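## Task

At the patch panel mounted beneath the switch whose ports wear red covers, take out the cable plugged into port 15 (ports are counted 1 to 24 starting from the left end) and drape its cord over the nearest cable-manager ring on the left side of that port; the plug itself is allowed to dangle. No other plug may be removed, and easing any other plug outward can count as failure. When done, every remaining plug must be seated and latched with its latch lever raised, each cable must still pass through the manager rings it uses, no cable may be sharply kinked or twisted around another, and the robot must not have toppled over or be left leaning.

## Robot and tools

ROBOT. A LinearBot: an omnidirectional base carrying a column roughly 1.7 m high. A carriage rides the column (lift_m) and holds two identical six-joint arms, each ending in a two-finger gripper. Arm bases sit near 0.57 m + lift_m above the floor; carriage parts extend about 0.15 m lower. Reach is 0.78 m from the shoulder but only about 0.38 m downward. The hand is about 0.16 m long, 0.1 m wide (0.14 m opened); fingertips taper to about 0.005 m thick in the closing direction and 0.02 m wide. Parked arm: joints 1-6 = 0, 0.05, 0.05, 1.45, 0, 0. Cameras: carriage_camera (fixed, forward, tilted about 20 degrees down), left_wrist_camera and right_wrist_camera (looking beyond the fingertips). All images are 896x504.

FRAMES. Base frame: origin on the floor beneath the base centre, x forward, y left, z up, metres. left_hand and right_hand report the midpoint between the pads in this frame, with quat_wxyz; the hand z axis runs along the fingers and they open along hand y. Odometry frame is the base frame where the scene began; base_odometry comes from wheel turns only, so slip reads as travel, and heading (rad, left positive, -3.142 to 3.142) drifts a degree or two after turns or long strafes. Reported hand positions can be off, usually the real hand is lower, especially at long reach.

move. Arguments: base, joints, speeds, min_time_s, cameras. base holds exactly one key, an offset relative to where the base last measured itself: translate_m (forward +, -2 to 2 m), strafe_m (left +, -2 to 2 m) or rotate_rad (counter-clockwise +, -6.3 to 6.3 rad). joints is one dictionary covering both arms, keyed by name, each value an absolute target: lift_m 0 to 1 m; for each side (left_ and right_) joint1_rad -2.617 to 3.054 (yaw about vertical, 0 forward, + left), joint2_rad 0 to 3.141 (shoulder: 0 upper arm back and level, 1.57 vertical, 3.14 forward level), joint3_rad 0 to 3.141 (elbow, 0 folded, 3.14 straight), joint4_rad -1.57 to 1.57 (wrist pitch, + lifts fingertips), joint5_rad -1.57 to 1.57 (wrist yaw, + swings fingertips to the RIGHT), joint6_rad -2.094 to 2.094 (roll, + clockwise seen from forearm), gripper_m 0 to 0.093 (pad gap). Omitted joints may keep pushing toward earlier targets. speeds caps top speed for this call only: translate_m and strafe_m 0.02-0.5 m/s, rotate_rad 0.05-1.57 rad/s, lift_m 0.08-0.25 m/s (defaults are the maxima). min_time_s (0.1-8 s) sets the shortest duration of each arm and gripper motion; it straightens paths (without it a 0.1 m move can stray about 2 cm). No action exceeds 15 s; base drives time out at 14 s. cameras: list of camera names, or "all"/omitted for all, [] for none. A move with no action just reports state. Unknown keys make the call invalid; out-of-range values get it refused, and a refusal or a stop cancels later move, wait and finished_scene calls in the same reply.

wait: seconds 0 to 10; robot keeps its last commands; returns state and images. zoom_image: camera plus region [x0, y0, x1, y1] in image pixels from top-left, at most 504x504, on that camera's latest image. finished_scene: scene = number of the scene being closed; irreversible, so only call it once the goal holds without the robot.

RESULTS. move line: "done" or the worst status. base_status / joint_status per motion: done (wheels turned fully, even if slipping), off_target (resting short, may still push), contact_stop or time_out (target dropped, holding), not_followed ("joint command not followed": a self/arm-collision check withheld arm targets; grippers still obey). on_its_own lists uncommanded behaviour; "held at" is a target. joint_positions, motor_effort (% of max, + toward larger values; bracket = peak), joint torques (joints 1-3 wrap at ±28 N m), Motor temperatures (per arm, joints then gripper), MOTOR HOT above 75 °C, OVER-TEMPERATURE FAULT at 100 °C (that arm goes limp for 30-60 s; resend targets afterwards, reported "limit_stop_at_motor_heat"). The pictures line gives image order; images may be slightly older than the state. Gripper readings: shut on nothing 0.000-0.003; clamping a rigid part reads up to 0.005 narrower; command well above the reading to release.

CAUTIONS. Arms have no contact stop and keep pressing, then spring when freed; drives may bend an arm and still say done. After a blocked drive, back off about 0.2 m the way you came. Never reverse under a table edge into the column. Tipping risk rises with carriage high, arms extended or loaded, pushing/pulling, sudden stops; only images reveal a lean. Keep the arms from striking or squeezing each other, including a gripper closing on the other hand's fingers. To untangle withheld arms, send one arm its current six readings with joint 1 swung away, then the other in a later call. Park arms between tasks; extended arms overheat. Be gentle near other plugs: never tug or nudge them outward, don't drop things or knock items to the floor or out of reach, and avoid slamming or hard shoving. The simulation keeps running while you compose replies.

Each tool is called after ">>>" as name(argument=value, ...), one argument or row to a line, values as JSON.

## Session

>>> move(
)

Scene clock: 0.00 s.
Joint torques (N m): no reading
Motor temperatures (°C): left_arm=[32 34 40 36 29 27 30] | right_arm=[30 32 40 37 28 28 28]
base_odometry: x=+0.000 y=+0.000 heading=+0.000
base_status: not commanded
joint_positions: lift_m=+0.300 left_joint1_rad=-0.007 left_joint2_rad=+0.049 left_joint3_rad=+0.059 left_joint4_rad=+1.465 left_joint5_rad=+0.028 left_joint6_rad=-0.029 left_gripper_m=+0.09396 right_joint1_rad=+0.017 right_joint2_rad=+0.052 right_joint3_rad=+0.056 right_joint4_rad=+1.418 right_joint5_rad=-0.009 right_joint6_rad=+0.027 right_gripper_m=+0.09396
joint_status: not commanded
motor_effort: lift_m=+39 drive_wheels=+0
left_hand: x=+0.2513 y=+0.3148 z=+1.3177 quat_wxyz=(+0.999, +0.014, +0.048, -0.019) (m; base frame)
right_hand: x=+0.2645 y=-0.3176 z=+1.3154 quat_wxyz=(+0.997, -0.004, +0.074, +0.023) (m; base frame)
pictures: carriage_camera, left_wrist_camera, right_wrist_camera

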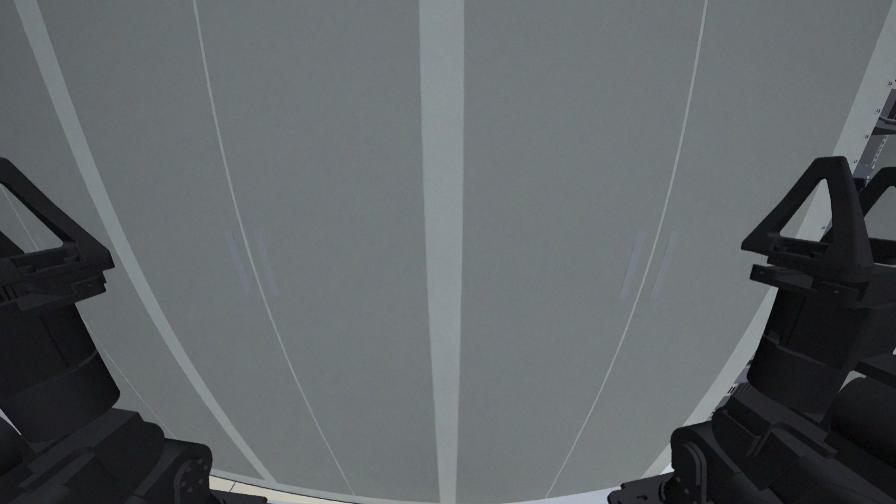

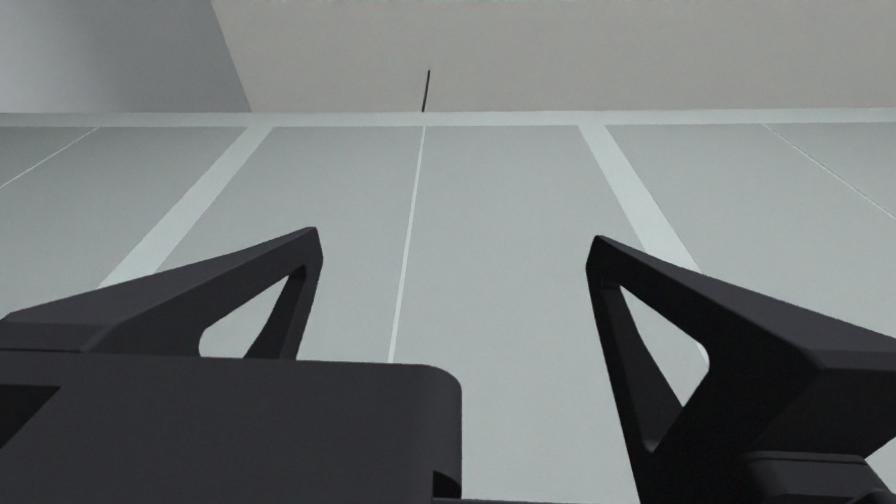

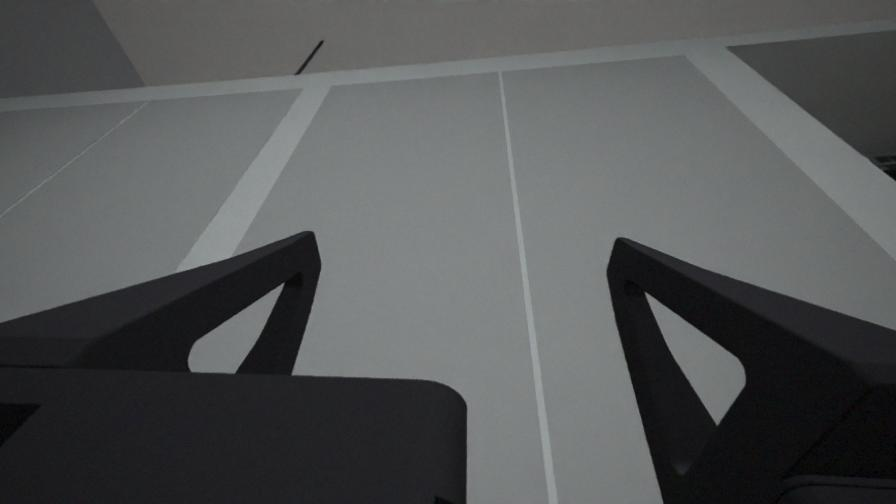

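>>> move(
  base={"strafe_m":-0.95},
  cameras=["carriage_camera"],
)

Scene clock: 4.43 s.
Joint torques (N m): left_arm=[-0.53 4.92 5.97 -0.22 0.05 0.03] | right_arm=[0.06 3.79 6.27 -0.29 0.01 -0.17]
move: done
base_odometry: x=-0.001 y=-0.950 heading=+0.000
base_status: done
joint_positions: lift_m=+0.300 left_joint1_rad=-0.007 left_joint2_rad=+0.049 left_joint3_rad=+0.059 left_joint4_rad=+1.464 left_joint5_rad=+0.028 left_joint6_rad=-0.029 left_gripper_m=+0.09396 right_joint1_rad=+0.018 right_joint2_rad=+0.052 right_joint3_rad=+0.056 right_joint4_rad=+1.417 right_joint5_rad=-0.008 right_joint6_rad=+0.027 right_gripper_m=+0.09396
joint_status: not commanded
motor_effort: lift_m=+39(40) drive_wheels=-2(14)
left_hand: x=+0.2514 y=+0.3148 z=+1.3177 quat_wxyz=(+0.999, +0.014, +0.048, -0.019) (m; base frame)
right_hand: x=+0.2646 y=-0.3177 z=+1.3154 quat_wxyz=(+0.997, -0.004, +0.074, +0.023) (m; base frame)
pictures: carriage_camera

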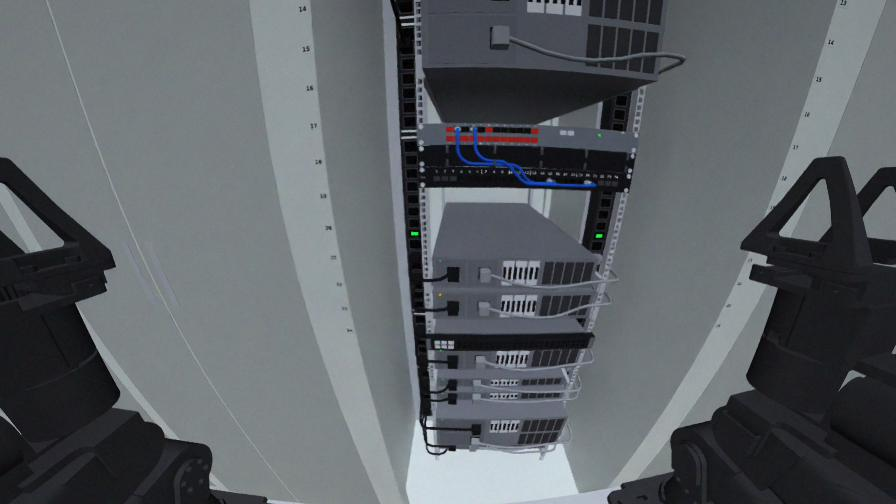

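>>> zoom_image(
  camera="carriage_camera",
  region=[415, 115, 535, 200],
)

>>> zoom_image(
  camera="carriage_camera",
  region=[520, 115, 640, 200],
)

Scaled by 4.200 from the camera's 896x504 image, which has a finer 1280x720 frame.

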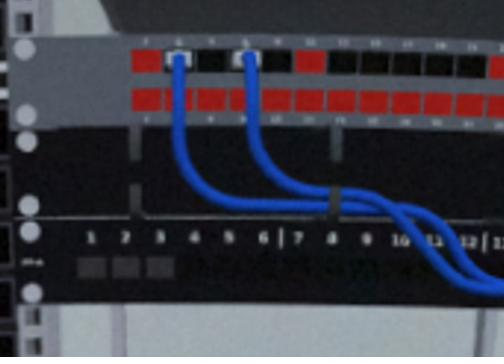

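Scaled by 4.200 from the camera's 896x504 image, which has a finer 1280x720 frame.

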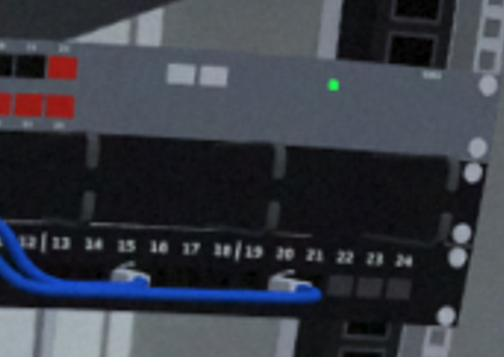

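>>> move(
  base={"translate_m":-0.22},
  joints={"lift_m":0.357},
  cameras=[],
)

>>> move(
  base={"strafe_m":-0.19},
  joints={"left_joint1_rad":-0.986,"left_joint2_rad":1.62,"left_joint3_rad":1.248,"left_joint4_rad":0.372,"left_joint5_rad":-0.986,"left_joint6_rad":0,"left_gripper_m":0.02,"right_gripper_m":0.03},
  min_time_s=2,
  cameras=[],
)

>>> move(
  base={"translate_m":0.05},
)

Scene clock: 7.67 s.
Joint torques (N m): left_arm=[-0.5 4.83 5.81 -0.25 0.05 0.08] | right_arm=[0.16 3.74 6.3 -0.28 0.02 -0.16]
move: done
base_odometry: x=-0.221 y=-0.950 heading=+0.000
base_status: done
joint_positions: lift_m=+0.357 left_joint1_rad=-0.007 left_joint2_rad=+0.049 left_joint3_rad=+0.059 left_joint4_rad=+1.465 left_joint5_rad=+0.028 left_joint6_rad=-0.029 left_gripper_m=+0.09396 right_joint1_rad=+0.018 right_joint2_rad=+0.052 right_joint3_rad=+0.056 right_joint4_rad=+1.417 right_joint5_rad=-0.008 right_joint6_rad=+0.027 right_gripper_m=+0.09396
joint_status: all done
motor_effort: lift_m=+38(47) drive_wheels=-1(12)
left_hand: x=+0.2514 y=+0.3148 z=+1.3747 quat_wxyz=(+0.999, +0.014, +0.048, -0.019) (m; base frame)
right_hand: x=+0.2646 y=-0.3177 z=+1.3724 quat_wxyz=(+0.997, -0.004, +0.074, +0.023) (m; base frame)
pictures: none
No camera images: "cameras" was empty.

Scene clock: 10.07 s.
Joint torques (N m): left_arm=[-1.02 -8.88 10.97 1.85 -0.07 0.13] | right_arm=[0.09 3.78 6.27 -0.28 0.02 -0.16]
move: done
base_odometry: x=-0.221 y=-1.140 heading=+0.000
base_status: done
joint_positions: lift_m=+0.357 left_joint1_rad=-0.982 left_joint2_rad=+1.607 left_joint3_rad=+1.216 left_joint4_rad=+0.386 left_joint5_rad=-0.975 left_joint6_rad=-0.008 left_gripper_m=+0.02007 right_joint1_rad=+0.019 right_joint2_rad=+0.052 right_joint3_rad=+0.056 right_joint4_rad=+1.417 right_joint5_rad=-0.008 right_joint6_rad=+0.027 right_gripper_m=+0.03009
joint_status: all done
motor_effort: lift_m=+38(39) drive_wheels=-2(10)
left_hand: x=+0.5949 y=+0.0250 z=+1.2795 quat_wxyz=(+0.706, +0.002, +0.708, -0.004) (m; base frame)
right_hand: x=+0.2646 y=-0.3177 z=+1.3724 quat_wxyz=(+0.997, -0.004, +0.074, +0.023) (m; base frame)
pictures: none
No camera images: "cameras" was empty.

Scene clock: 11.27 s.
Joint torques (N m): left_arm=[-0.72 -8.88 10.99 1.84 -0.02 0.13] | right_arm=[0.12 3.78 6.3 -0.27 0.01 -0.16]
move: done
base_odometry: x=-0.171 y=-1.140 heading=-0.001
base_status: done
joint_positions: lift_m=+0.357 left_joint1_rad=-0.984 left_joint2_rad=+1.607 left_joint3_rad=+1.216 left_joint4_rad=+0.382 left_joint5_rad=-0.978 left_joint6_rad=-0.007 left_gripper_m=+0.02007 right_joint1_rad=+0.019 right_joint2_rad=+0.052 right_joint3_rad=+0.056 right_joint4_rad=+1.417 right_joint5_rad=-0.008 right_joint6_rad=+0.027 right_gripper_m=+0.03009
joint_status: not commanded
motor_effort: lift_m=+39(39) drive_wheels=-4(14)
left_hand: x=+0.5945 y=+0.0251 z=+1.2788 quat_wxyz=(+0.705, +0.002, +0.709, -0.002) (m; base frame)
right_hand: x=+0.2648 y=-0.3177 z=+1.3724 quat_wxyz=(+0.997, -0.004, +0.075, +0.023) (m; base frame)
pictures: carriage_camera, left_wrist_camera, right_wrist_camera

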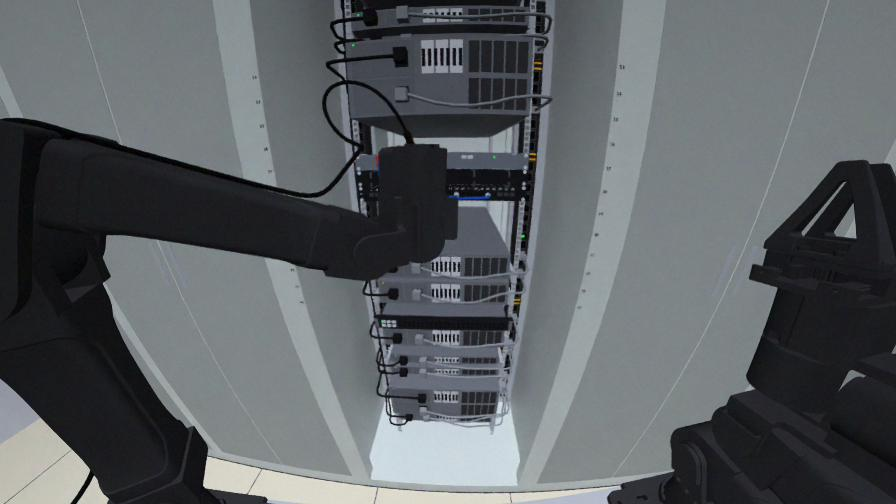

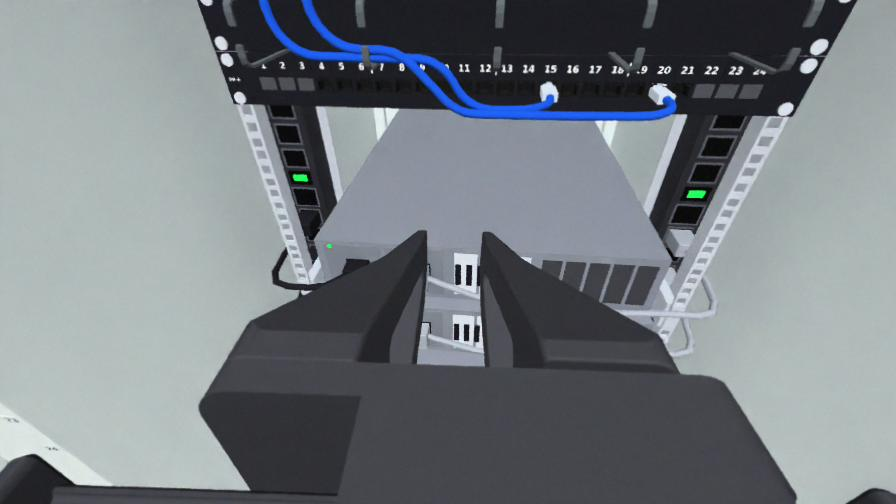

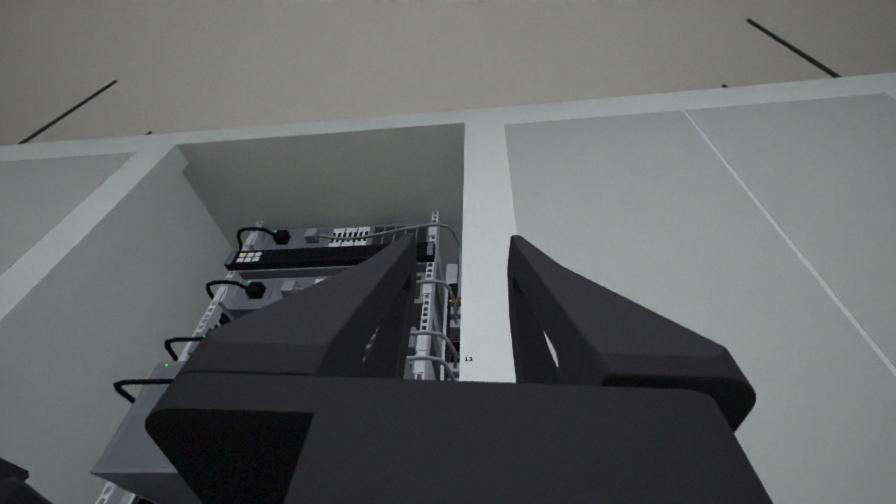

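>>> zoom_image(
  camera="left_wrist_camera",
  region=[320, 0, 560, 130],
)

>>> zoom_image(
  camera="left_wrist_camera",
  region=[500, 20, 700, 130],
)

Scaled by 2.100 from the camera's 896x504 image, which has a finer 1280x720 frame.

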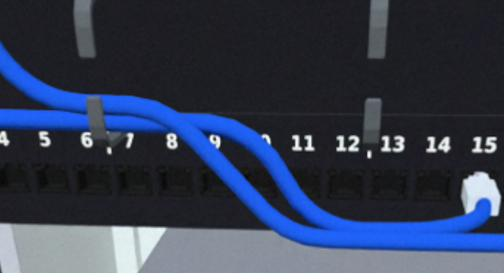

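Scaled by 2.520 from the camera's 896x504 image, which has a finer 1280x720 frame.

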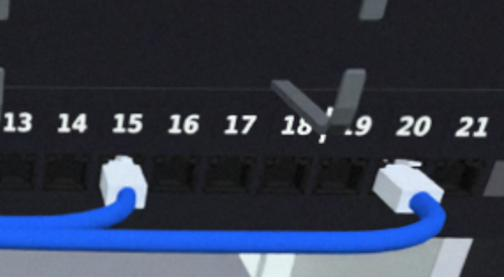

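>>> move(
  base={"translate_m":-0.05},
  joints={"lift_m":0.393,"left_joint1_rad":-0.79,"left_joint2_rad":1.647,"left_joint3_rad":1.609,"left_joint4_rad":0.038,"left_joint5_rad":0.006,"left_joint6_rad":0},
  min_time_s=1.5,
  cameras=[],
)

>>> move(
  base={"strafe_m":0.19},
  joints={"right_joint1_rad":0.427,"right_joint2_rad":1.503,"right_joint3_rad":0.91,"right_joint4_rad":0.593,"right_joint5_rad":0.661,"right_joint6_rad":1.57,"right_gripper_m":0.03},
  min_time_s=3,
  cameras=[],
)

>>> move(
  base={"translate_m":0.08},
  speeds={"translate_m":0.1},
)

Scene clock: 15.73 s.
Joint torques (N m): left_arm=[-0.02 -8.95 11.3 2.13 0.17 0.15] | right_arm=[0.12 3.77 6.3 -0.29 0.01 -0.16]
move: done
base_odometry: x=-0.221 y=-1.140 heading=-0.001
base_status: done
joint_positions: lift_m=+0.393 left_joint1_rad=-0.796 left_joint2_rad=+1.628 left_joint3_rad=+1.577 left_joint4_rad=+0.052 left_joint5_rad=-0.005 left_joint6_rad=-0.006 left_gripper_m=+0.02007 right_joint1_rad=+0.019 right_joint2_rad=+0.052 right_joint3_rad=+0.056 right_joint4_rad=+1.418 right_joint5_rad=-0.008 right_joint6_rad=+0.027 right_gripper_m=+0.03009
joint_status: all done
motor_effort: lift_m=+39(47) drive_wheels=-3(15)
left_hand: x=+0.5978 y=-0.0573 z=+1.4014 quat_wxyz=(+0.652, +0.270, +0.653, -0.274) (m; base frame)
right_hand: x=+0.2645 y=-0.3177 z=+1.4084 quat_wxyz=(+0.997, -0.004, +0.074, +0.023) (m; base frame)
pictures: none
No camera images: "cameras" was empty.

Scene clock: 19.07 s.
Joint torques (N m): left_arm=[-0.32 -9.37 11.19 2.21 0.16 0.12] | right_arm=[0.84 -5.72 10.04 1.85 0.15 -0.1]
move: done
base_odometry: x=-0.220 y=-0.950 heading=-0.001
base_status: done
joint_positions: lift_m=+0.393 left_joint1_rad=-0.792 left_joint2_rad=+1.633 left_joint3_rad=+1.578 left_joint4_rad=+0.047 left_joint5_rad=-0.001 left_joint6_rad=-0.006 left_gripper_m=+0.02007 right_joint1_rad=+0.420 right_joint2_rad=+1.490 right_joint3_rad=+0.884 right_joint4_rad=+0.611 right_joint5_rad=+0.651 right_joint6_rad=+1.555 right_gripper_m=+0.03008
joint_status: all done
motor_effort: lift_m=+39(39) drive_wheels=-2(12)
left_hand: x=+0.5995 y=-0.0576 z=+1.3983 quat_wxyz=(+0.649, +0.271, +0.656, -0.273) (m; base frame)
right_hand: x=+0.6759 y=-0.2333 z=+1.2641 quat_wxyz=(+0.558, +0.550, +0.442, +0.436) (m; base frame)
pictures: none
No camera images: "cameras" was empty.

Scene clock: 20.57 s.
Joint torques (N m): left_arm=[-0.58 -9.47 11.41 2.21 0.13 0.12] | right_arm=[0.75 -5.79 9.99 1.89 0.11 -0.11]
move: done
base_odometry: x=-0.140 y=-0.950 heading=+0.000
base_status: done
joint_positions: lift_m=+0.393 left_joint1_rad=-0.791 left_joint2_rad=+1.633 left_joint3_rad=+1.578 left_joint4_rad=+0.046 left_joint5_rad=+0.000 left_joint6_rad=-0.006 left_gripper_m=+0.02007 right_joint1_rad=+0.421 right_joint2_rad=+1.492 right_joint3_rad=+0.884 right_joint4_rad=+0.607 right_joint5_rad=+0.653 right_joint6_rad=+1.557 right_gripper_m=+0.03008
joint_status: not commanded
motor_effort: lift_m=+38(39) drive_wheels=-5(11)
left_hand: x=+0.5999 y=-0.0573 z=+1.3979 quat_wxyz=(+0.648, +0.272, +0.657, -0.273) (m; base frame)
right_hand: x=+0.6759 y=-0.2331 z=+1.2627 quat_wxyz=(+0.558, +0.552, +0.443, +0.434) (m; base frame)
pictures: carriage_camera, left_wrist_camera, right_wrist_camera

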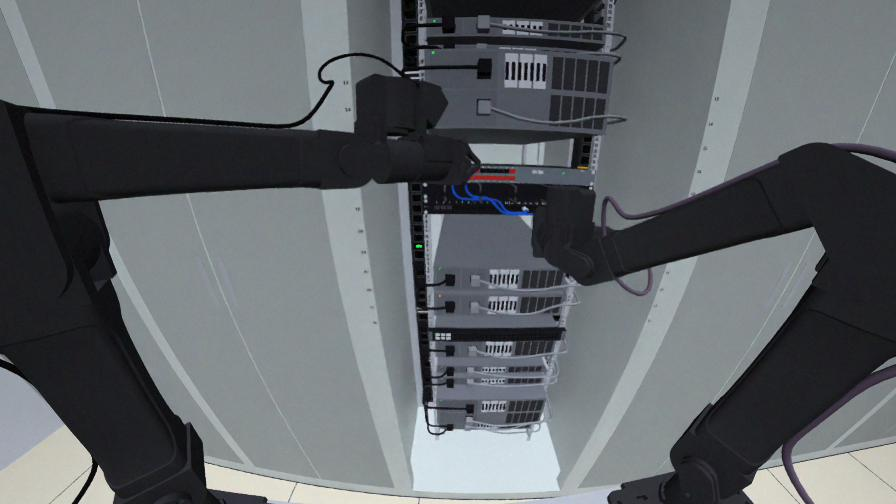

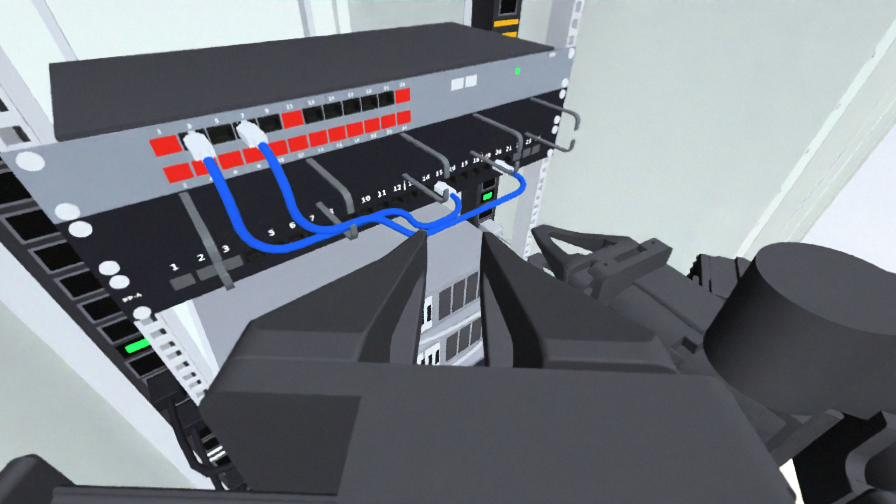

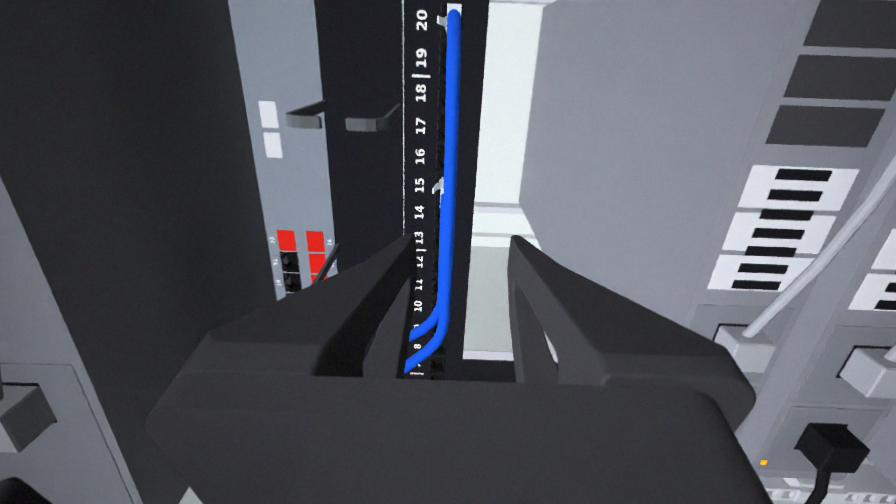

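>>> zoom_image(
  camera="right_wrist_camera",
  region=[380, 100, 540, 260],
)

>>> zoom_image(
  camera="left_wrist_camera",
  region=[370, 130, 550, 260],
)

Scaled by 3.150 from the camera's 896x504 image, which has a finer 1280x720 frame.

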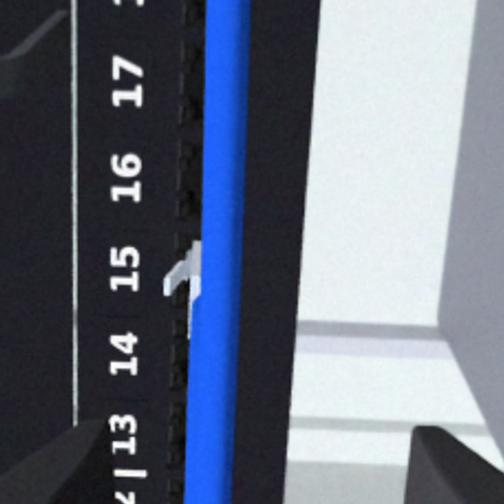

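Scaled by 2.800 from the camera's 896x504 image, which has a finer 1280x720 frame.

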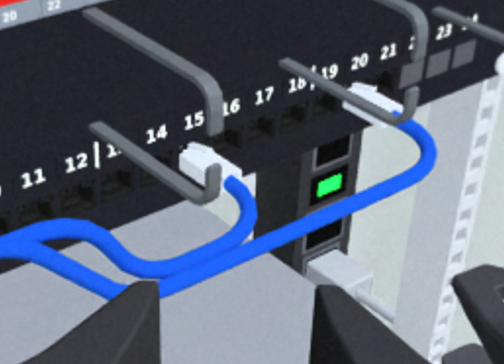

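>>> move(
  base={"strafe_m":-0.0235},
  joints={"lift_m":0.411,"right_gripper_m":0.026},
  speeds={"strafe_m":0.03},
  cameras=[],
)

>>> move(
  base={"translate_m":0.045},
  speeds={"translate_m":0.05},
)

>>> zoom_image(
  camera="left_wrist_camera",
  region=[370, 130, 590, 290],
)

Scene clock: 24.50 s.
Joint torques (N m): left_arm=[-0.47 -9.85 10.35 2.17 0.09 0.11] | right_arm=[0.42 -6.45 9.07 1.94 0.07 -0.12]
Motor temperatures (°C): left_arm=[32 36 45 38 29 27 30] | right_arm=[30 32 42 38 28 28 28]
move: done
base_odometry: x=-0.140 y=-0.974 heading=+0.000
base_status: done
joint_positions: lift_m=+0.411 left_joint1_rad=-0.791 left_joint2_rad=+1.637 left_joint3_rad=+1.586 left_joint4_rad=+0.045 left_joint5_rad=+0.001 left_joint6_rad=-0.006 left_gripper_m=+0.02007 right_joint1_rad=+0.426 right_joint2_rad=+1.498 right_joint3_rad=+0.895 right_joint4_rad=+0.603 right_joint5_rad=+0.657 right_joint6_rad=+1.558 right_gripper_m=+0.02609
joint_status: all done
motor_effort: lift_m=+38(47) drive_wheels=+3(9)
left_hand: x=+0.6004 y=-0.0577 z=+1.4184 quat_wxyz=(+0.650, +0.271, +0.655, -0.274) (m; base frame)
right_hand: x=+0.6772 y=-0.2308 z=+1.2824 quat_wxyz=(+0.557, +0.551, +0.443, +0.435) (m; base frame)
pictures: none
No camera images: "cameras" was empty.

Scene clock: 25.90 s.
Joint torques (N m): left_arm=[-0.39 -9.84 10.37 2.24 0.11 0.12] | right_arm=[0.36 -6.43 9.16 1.94 0.08 -0.11]
move: done
base_odometry: x=-0.095 y=-0.974 heading=-0.001
base_status: done
joint_positions: lift_m=+0.411 left_joint1_rad=-0.789 left_joint2_rad=+1.637 left_joint3_rad=+1.586 left_joint4_rad=+0.045 left_joint5_rad=+0.002 left_joint6_rad=-0.006 left_gripper_m=+0.02007 right_joint1_rad=+0.426 right_joint2_rad=+1.498 right_joint3_rad=+0.895 right_joint4_rad=+0.603 right_joint5_rad=+0.657 right_joint6_rad=+1.558 right_gripper_m=+0.02609
joint_status: not commanded
motor_effort: lift_m=+38(38) drive_wheels=-5(12)
left_hand: x=+0.6007 y=-0.0574 z=+1.4183 quat_wxyz=(+0.650, +0.271, +0.655, -0.274) (m; base frame)
right_hand: x=+0.6772 y=-0.2308 z=+1.2824 quat_wxyz=(+0.557, +0.551, +0.443, +0.435) (m; base frame)
pictures: carriage_camera, left_wrist_camera, right_wrist_camera

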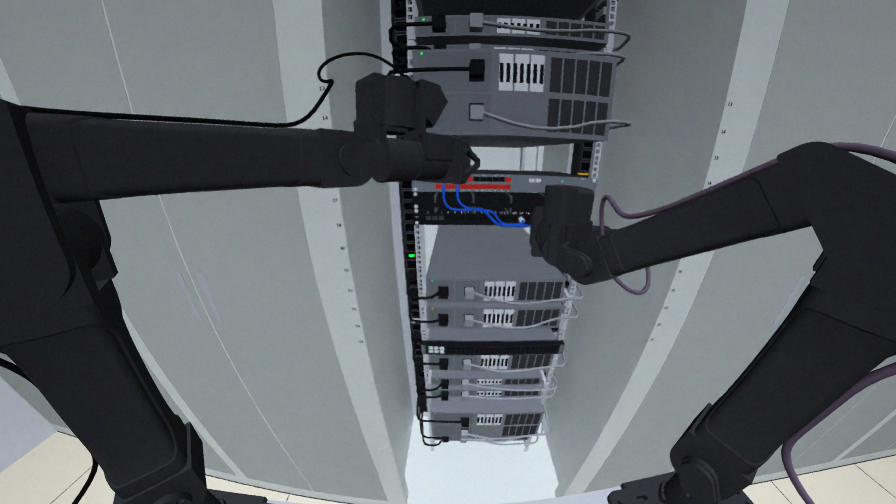

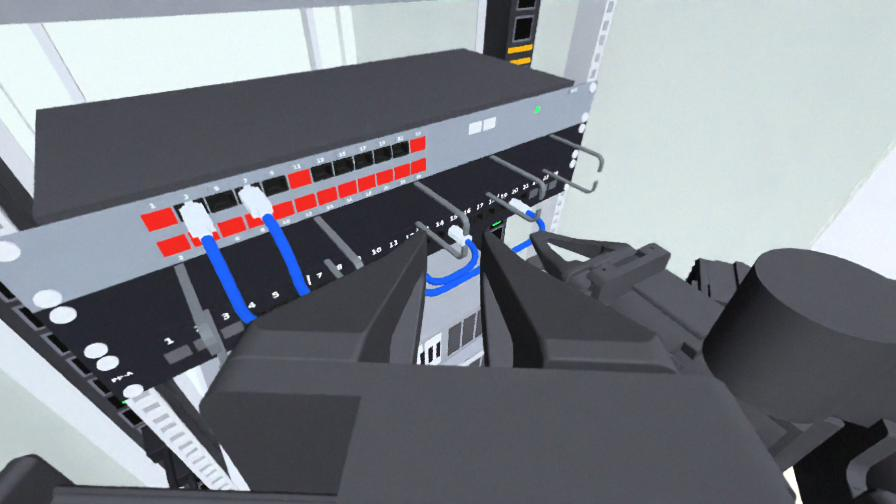

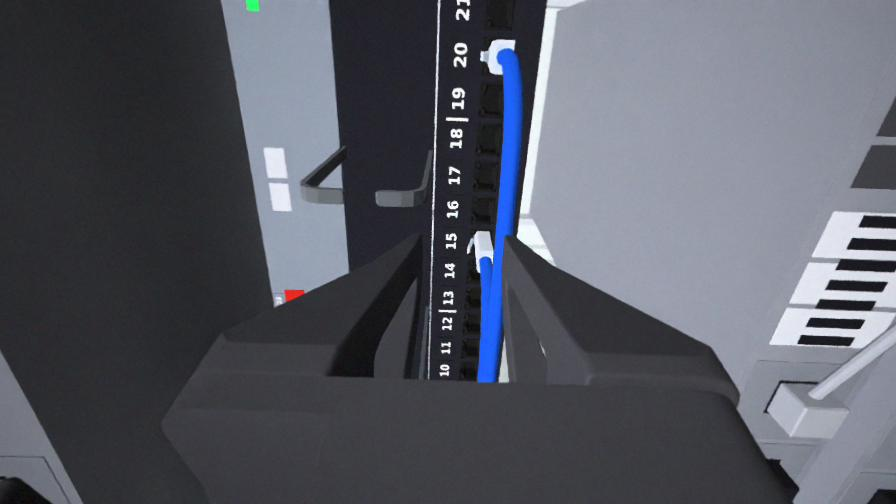

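Scaled by 2.291 from the camera's 896x504 image, which has a finer 1280x720 frame.

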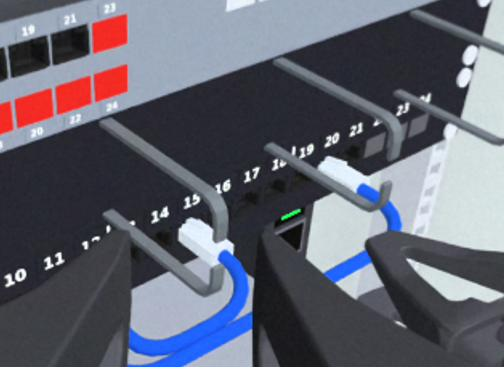

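>>> move(
  joints={"lift_m":0.421},
  cameras=[],
)

>>> move(
  base={"translate_m":0.035},
  speeds={"translate_m":0.05},
)

>>> zoom_image(
  camera="right_wrist_camera",
  region=[380, 150, 560, 330],
)

>>> zoom_image(
  camera="left_wrist_camera",
  region=[400, 200, 600, 340],
)

Scene clock: 26.73 s.
Joint torques (N m): left_arm=[-0.61 -9.99 10.39 2.21 0.09 0.13] | right_arm=[0.31 -6.49 8.77 1.94 0.08 -0.12]
move: done
base_odometry: x=-0.095 y=-0.974 heading=-0.001
base_status: not commanded
joint_positions: lift_m=+0.421 left_joint1_rad=-0.789 left_joint2_rad=+1.639 left_joint3_rad=+1.588 left_joint4_rad=+0.046 left_joint5_rad=+0.002 left_joint6_rad=-0.006 left_gripper_m=+0.02007 right_joint1_rad=+0.426 right_joint2_rad=+1.498 right_joint3_rad=+0.898 right_joint4_rad=+0.603 right_joint5_rad=+0.657 right_joint6_rad=+1.558 right_gripper_m=+0.02609
joint_status: all done
motor_effort: lift_m=+37(47) drive_wheels=+4(5)
left_hand: x=+0.6011 y=-0.0578 z=+1.4284 quat_wxyz=(+0.650, +0.271, +0.655, -0.274) (m; base frame)
right_hand: x=+0.6775 y=-0.2307 z=+1.2939 quat_wxyz=(+0.557, +0.551, +0.441, +0.437) (m; base frame)
pictures: none
No camera images: "cameras" was empty.

Scene clock: 27.93 s.
Joint torques (N m): left_arm=[-0.24 -10.21 10.24 2.21 0.07 0.14] | right_arm=[0.28 -6.63 8.87 1.94 0.07 -0.12]
move: done
base_odometry: x=-0.060 y=-0.974 heading=-0.001
base_status: done
joint_positions: lift_m=+0.421 left_joint1_rad=-0.791 left_joint2_rad=+1.639 left_joint3_rad=+1.588 left_joint4_rad=+0.045 left_joint5_rad=+0.003 left_joint6_rad=-0.006 left_gripper_m=+0.02007 right_joint1_rad=+0.426 right_joint2_rad=+1.498 right_joint3_rad=+0.898 right_joint4_rad=+0.602 right_joint5_rad=+0.657 right_joint6_rad=+1.558 right_gripper_m=+0.02609
joint_status: not commanded
motor_effort: lift_m=+37(38) drive_wheels=-4(12)
left_hand: x=+0.6003 y=-0.0586 z=+1.4281 quat_wxyz=(+0.649, +0.272, +0.655, -0.275) (m; base frame)
right_hand: x=+0.6775 y=-0.2307 z=+1.2937 quat_wxyz=(+0.557, +0.551, +0.442, +0.436) (m; base frame)
pictures: carriage_camera, left_wrist_camera, right_wrist_camera

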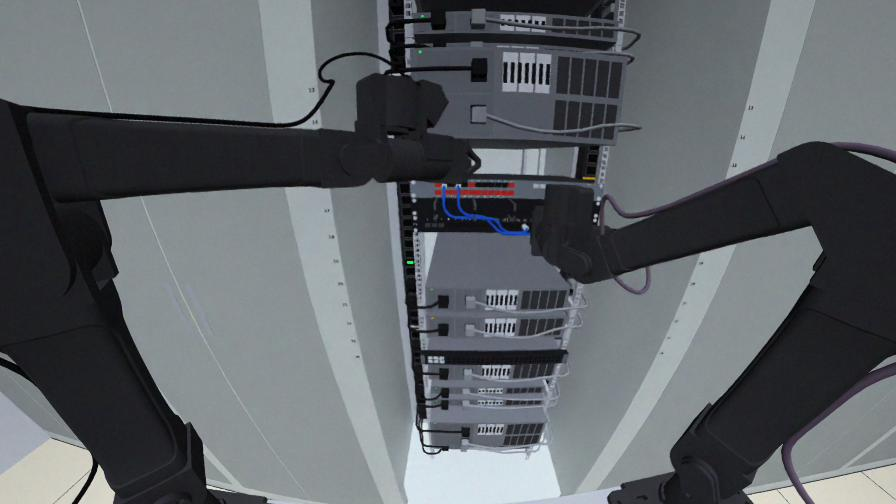

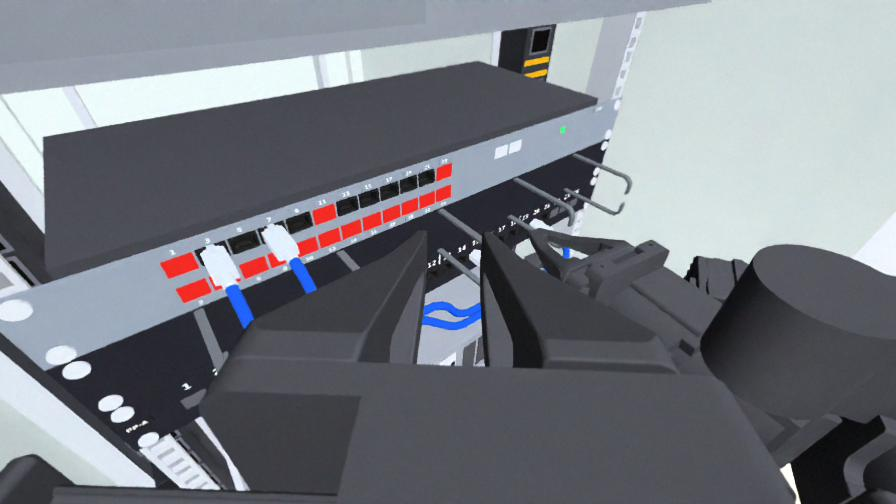

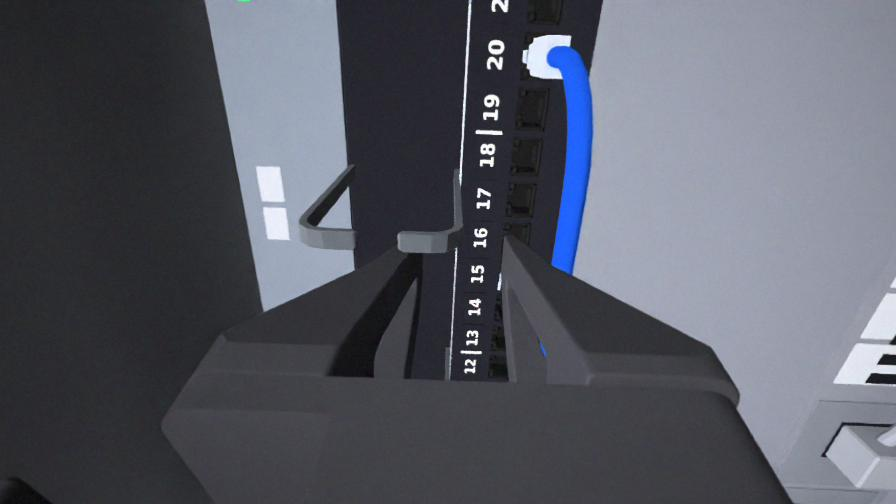

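Scaled by 2.800 from the camera's 896x504 image, which has a finer 1280x720 frame.

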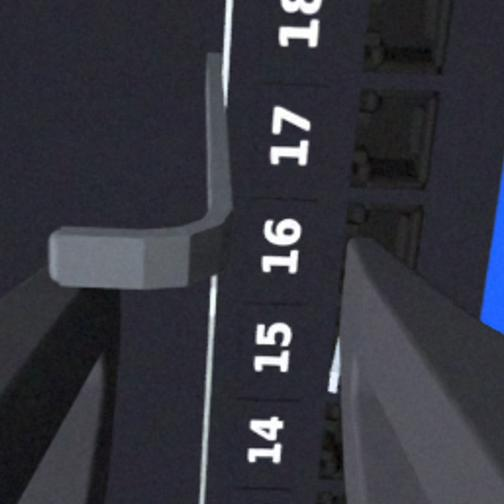

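Scaled by 2.520 from the camera's 896x504 image, which has a finer 1280x720 frame.

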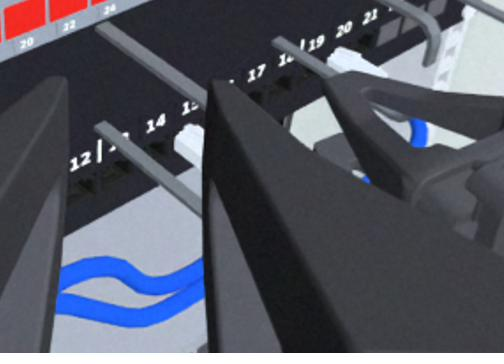

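>>> move(
  joints={"lift_m":0.4},
  speeds={"lift_m":0.08},
)

>>> zoom_image(
  camera="right_wrist_camera",
  region=[360, 0, 620, 370],
)

>>> zoom_image(
  camera="left_wrist_camera",
  region=[400, 200, 600, 340],
)

Scene clock: 28.87 s.
Joint torques (N m): left_arm=[-0.35 -10.09 10.19 2.24 0.05 0.14] | right_arm=[0.46 -6.63 8.88 1.86 0.07 -0.13]
move: done
base_odometry: x=-0.060 y=-0.974 heading=-0.001
base_status: not commanded
joint_positions: lift_m=+0.400 left_joint1_rad=-0.791 left_joint2_rad=+1.639 left_joint3_rad=+1.588 left_joint4_rad=+0.042 left_joint5_rad=+0.003 left_joint6_rad=-0.006 left_gripper_m=+0.02007 right_joint1_rad=+0.426 right_joint2_rad=+1.498 right_joint3_rad=+0.898 right_joint4_rad=+0.608 right_joint5_rad=+0.657 right_joint6_rad=+1.558 right_gripper_m=+0.02609
joint_status: all done
motor_effort: lift_m=+39(41) drive_wheels=+3(6)
left_hand: x=+0.6003 y=-0.0586 z=+1.4064 quat_wxyz=(+0.648, +0.273, +0.656, -0.275) (m; base frame)
right_hand: x=+0.6775 y=-0.2307 z=+1.2738 quat_wxyz=(+0.558, +0.551, +0.440, +0.438) (m; base frame)
pictures: carriage_camera, left_wrist_camera, right_wrist_camera

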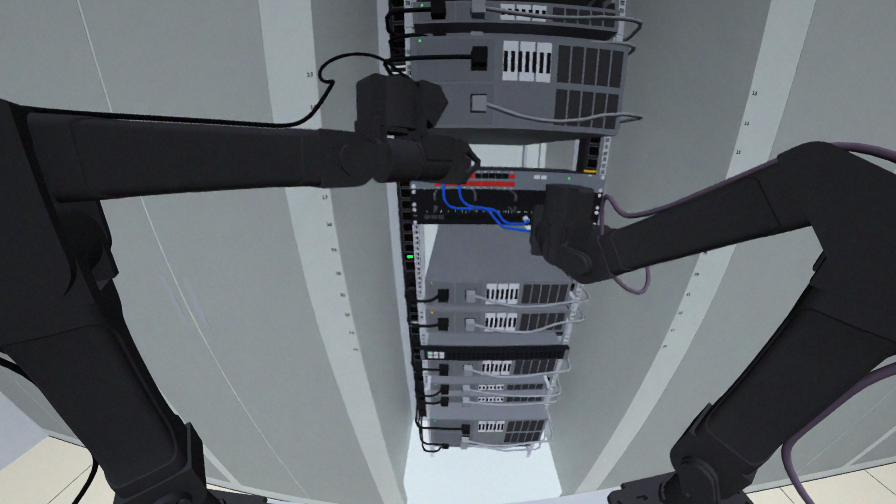

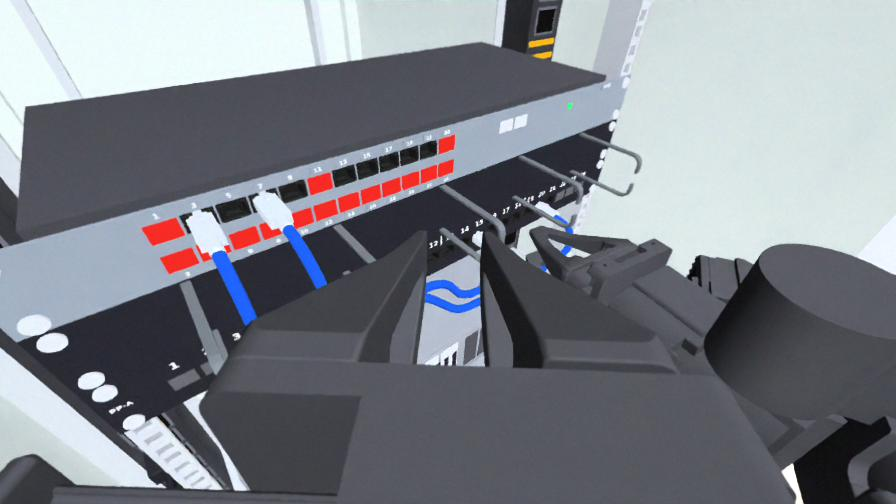

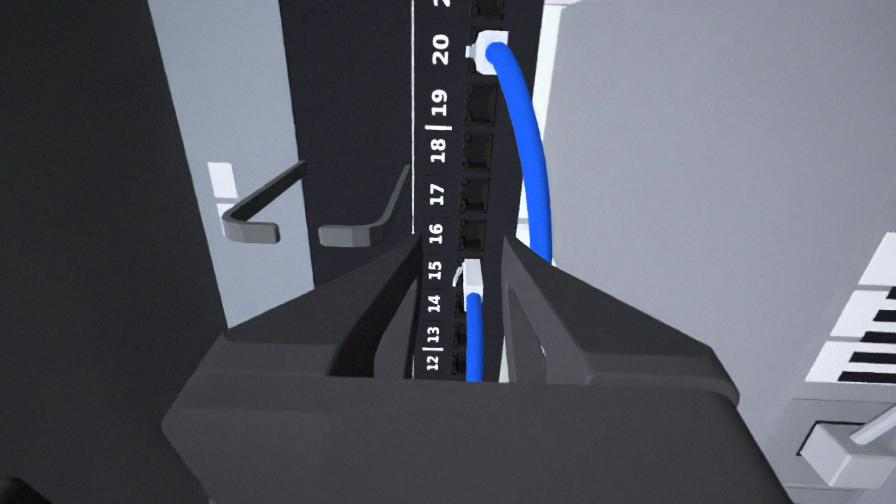

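Scaled by 1.362 from the camera's 896x504 image, which has a finer 1280x720 frame.

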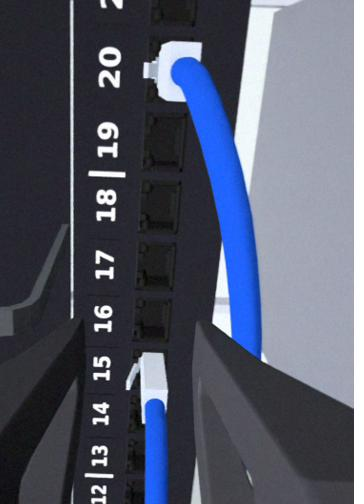

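Scaled by 2.520 from the camera's 896x504 image, which has a finer 1280x720 frame.

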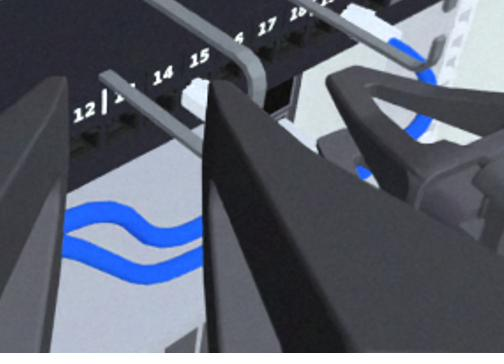

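>>> move(
  joints={"lift_m":0.397},
  base={"strafe_m":0.021},
  speeds={"strafe_m":0.03},
  cameras=[],
)

>>> move(
  base={"translate_m":0.005},
  speeds={"translate_m":0.03},
)

>>> zoom_image(
  camera="right_wrist_camera",
  region=[380, 150, 560, 330],
)

>>> zoom_image(
  camera="left_wrist_camera",
  region=[400, 200, 600, 340],
)

Scene clock: 30.37 s.
Joint torques (N m): left_arm=[-0.38 -10.21 10.32 2.22 0.07 0.1] | right_arm=[0.17 -6.53 8.84 1.82 0.05 -0.12]
move: done
base_odometry: x=-0.060 y=-0.953 heading=-0.002
base_status: done
joint_positions: lift_m=+0.397 left_joint1_rad=-0.792 left_joint2_rad=+1.641 left_joint3_rad=+1.588 left_joint4_rad=+0.042 left_joint5_rad=+0.003 left_joint6_rad=-0.006 left_gripper_m=+0.02007 right_joint1_rad=+0.427 right_joint2_rad=+1.498 right_joint3_rad=+0.898 right_joint4_rad=+0.612 right_joint5_rad=+0.658 right_joint6_rad=+1.558 right_gripper_m=+0.02609
joint_status: all done
motor_effort: lift_m=+38(38) drive_wheels=-5(10)
left_hand: x=+0.6006 y=-0.0593 z=+1.4023 quat_wxyz=(+0.648, +0.273, +0.656, -0.274) (m; base frame)
right_hand: x=+0.6774 y=-0.2306 z=+1.2717 quat_wxyz=(+0.558, +0.551, +0.438, +0.440) (m; base frame)
pictures: none
No camera images: "cameras" was empty.

Scene clock: 31.03 s.
Joint torques (N m): left_arm=[-0.77 -10.15 10.14 2.28 0.06 0.1] | right_arm=[0.21 -6.45 8.91 1.82 0.05 -0.12]
move: done
base_odometry: x=-0.055 y=-0.953 heading=-0.001
base_status: done
joint_positions: lift_m=+0.397 left_joint1_rad=-0.788 left_joint2_rad=+1.641 left_joint3_rad=+1.588 left_joint4_rad=+0.042 left_joint5_rad=+0.003 left_joint6_rad=-0.006 left_gripper_m=+0.02007 right_joint1_rad=+0.427 right_joint2_rad=+1.498 right_joint3_rad=+0.898 right_joint4_rad=+0.612 right_joint5_rad=+0.658 right_joint6_rad=+1.558 right_gripper_m=+0.02609
joint_status: not commanded
motor_effort: lift_m=+38(38) drive_wheels=+4(8)
left_hand: x=+0.6019 y=-0.0579 z=+1.4023 quat_wxyz=(+0.648, +0.272, +0.657, -0.273) (m; base frame)
right_hand: x=+0.6774 y=-0.2306 z=+1.2717 quat_wxyz=(+0.558, +0.551, +0.438, +0.440) (m; base frame)
pictures: carriage_camera, left_wrist_camera, right_wrist_camera

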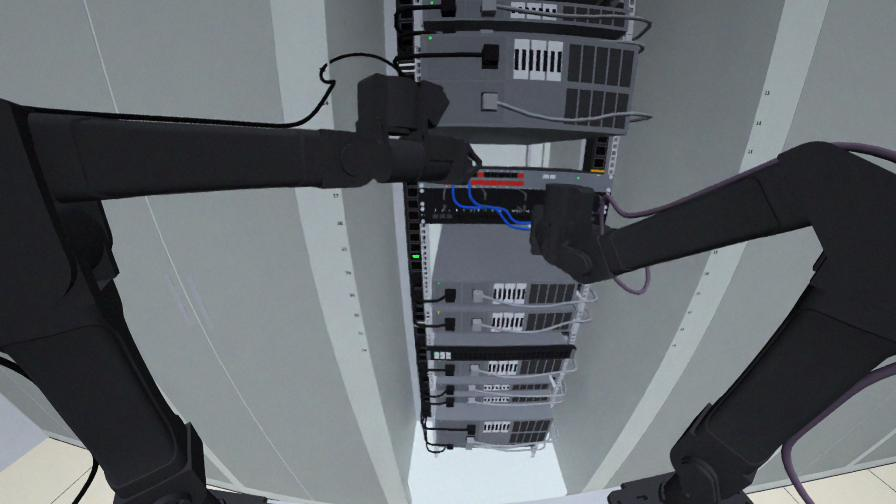

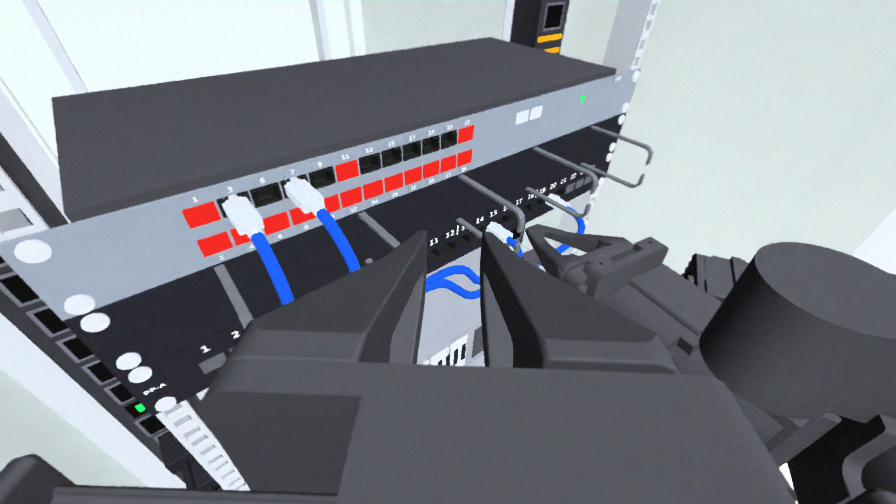

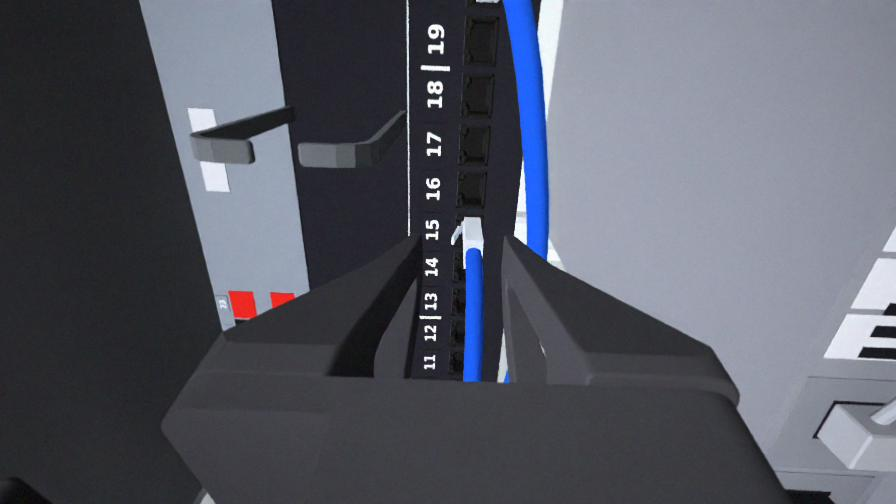

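Scaled by 2.800 from the camera's 896x504 image, which has a finer 1280x720 frame.

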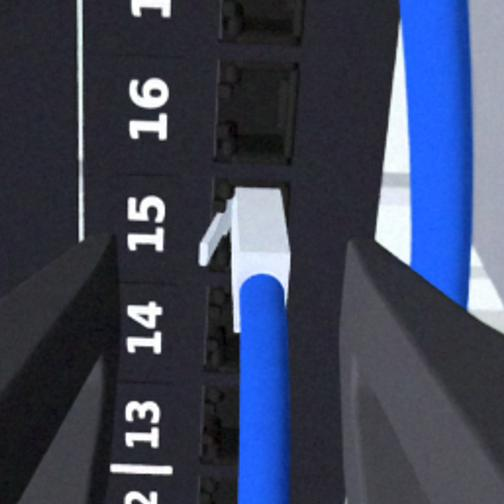

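Scaled by 2.520 from the camera's 896x504 image, which has a finer 1280x720 frame.

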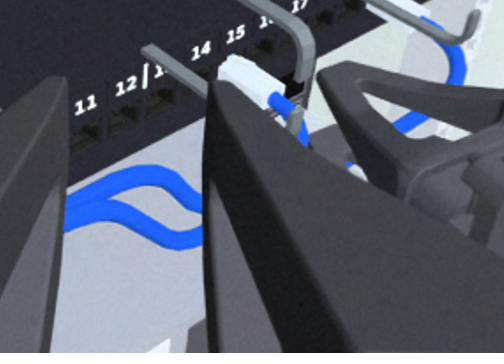

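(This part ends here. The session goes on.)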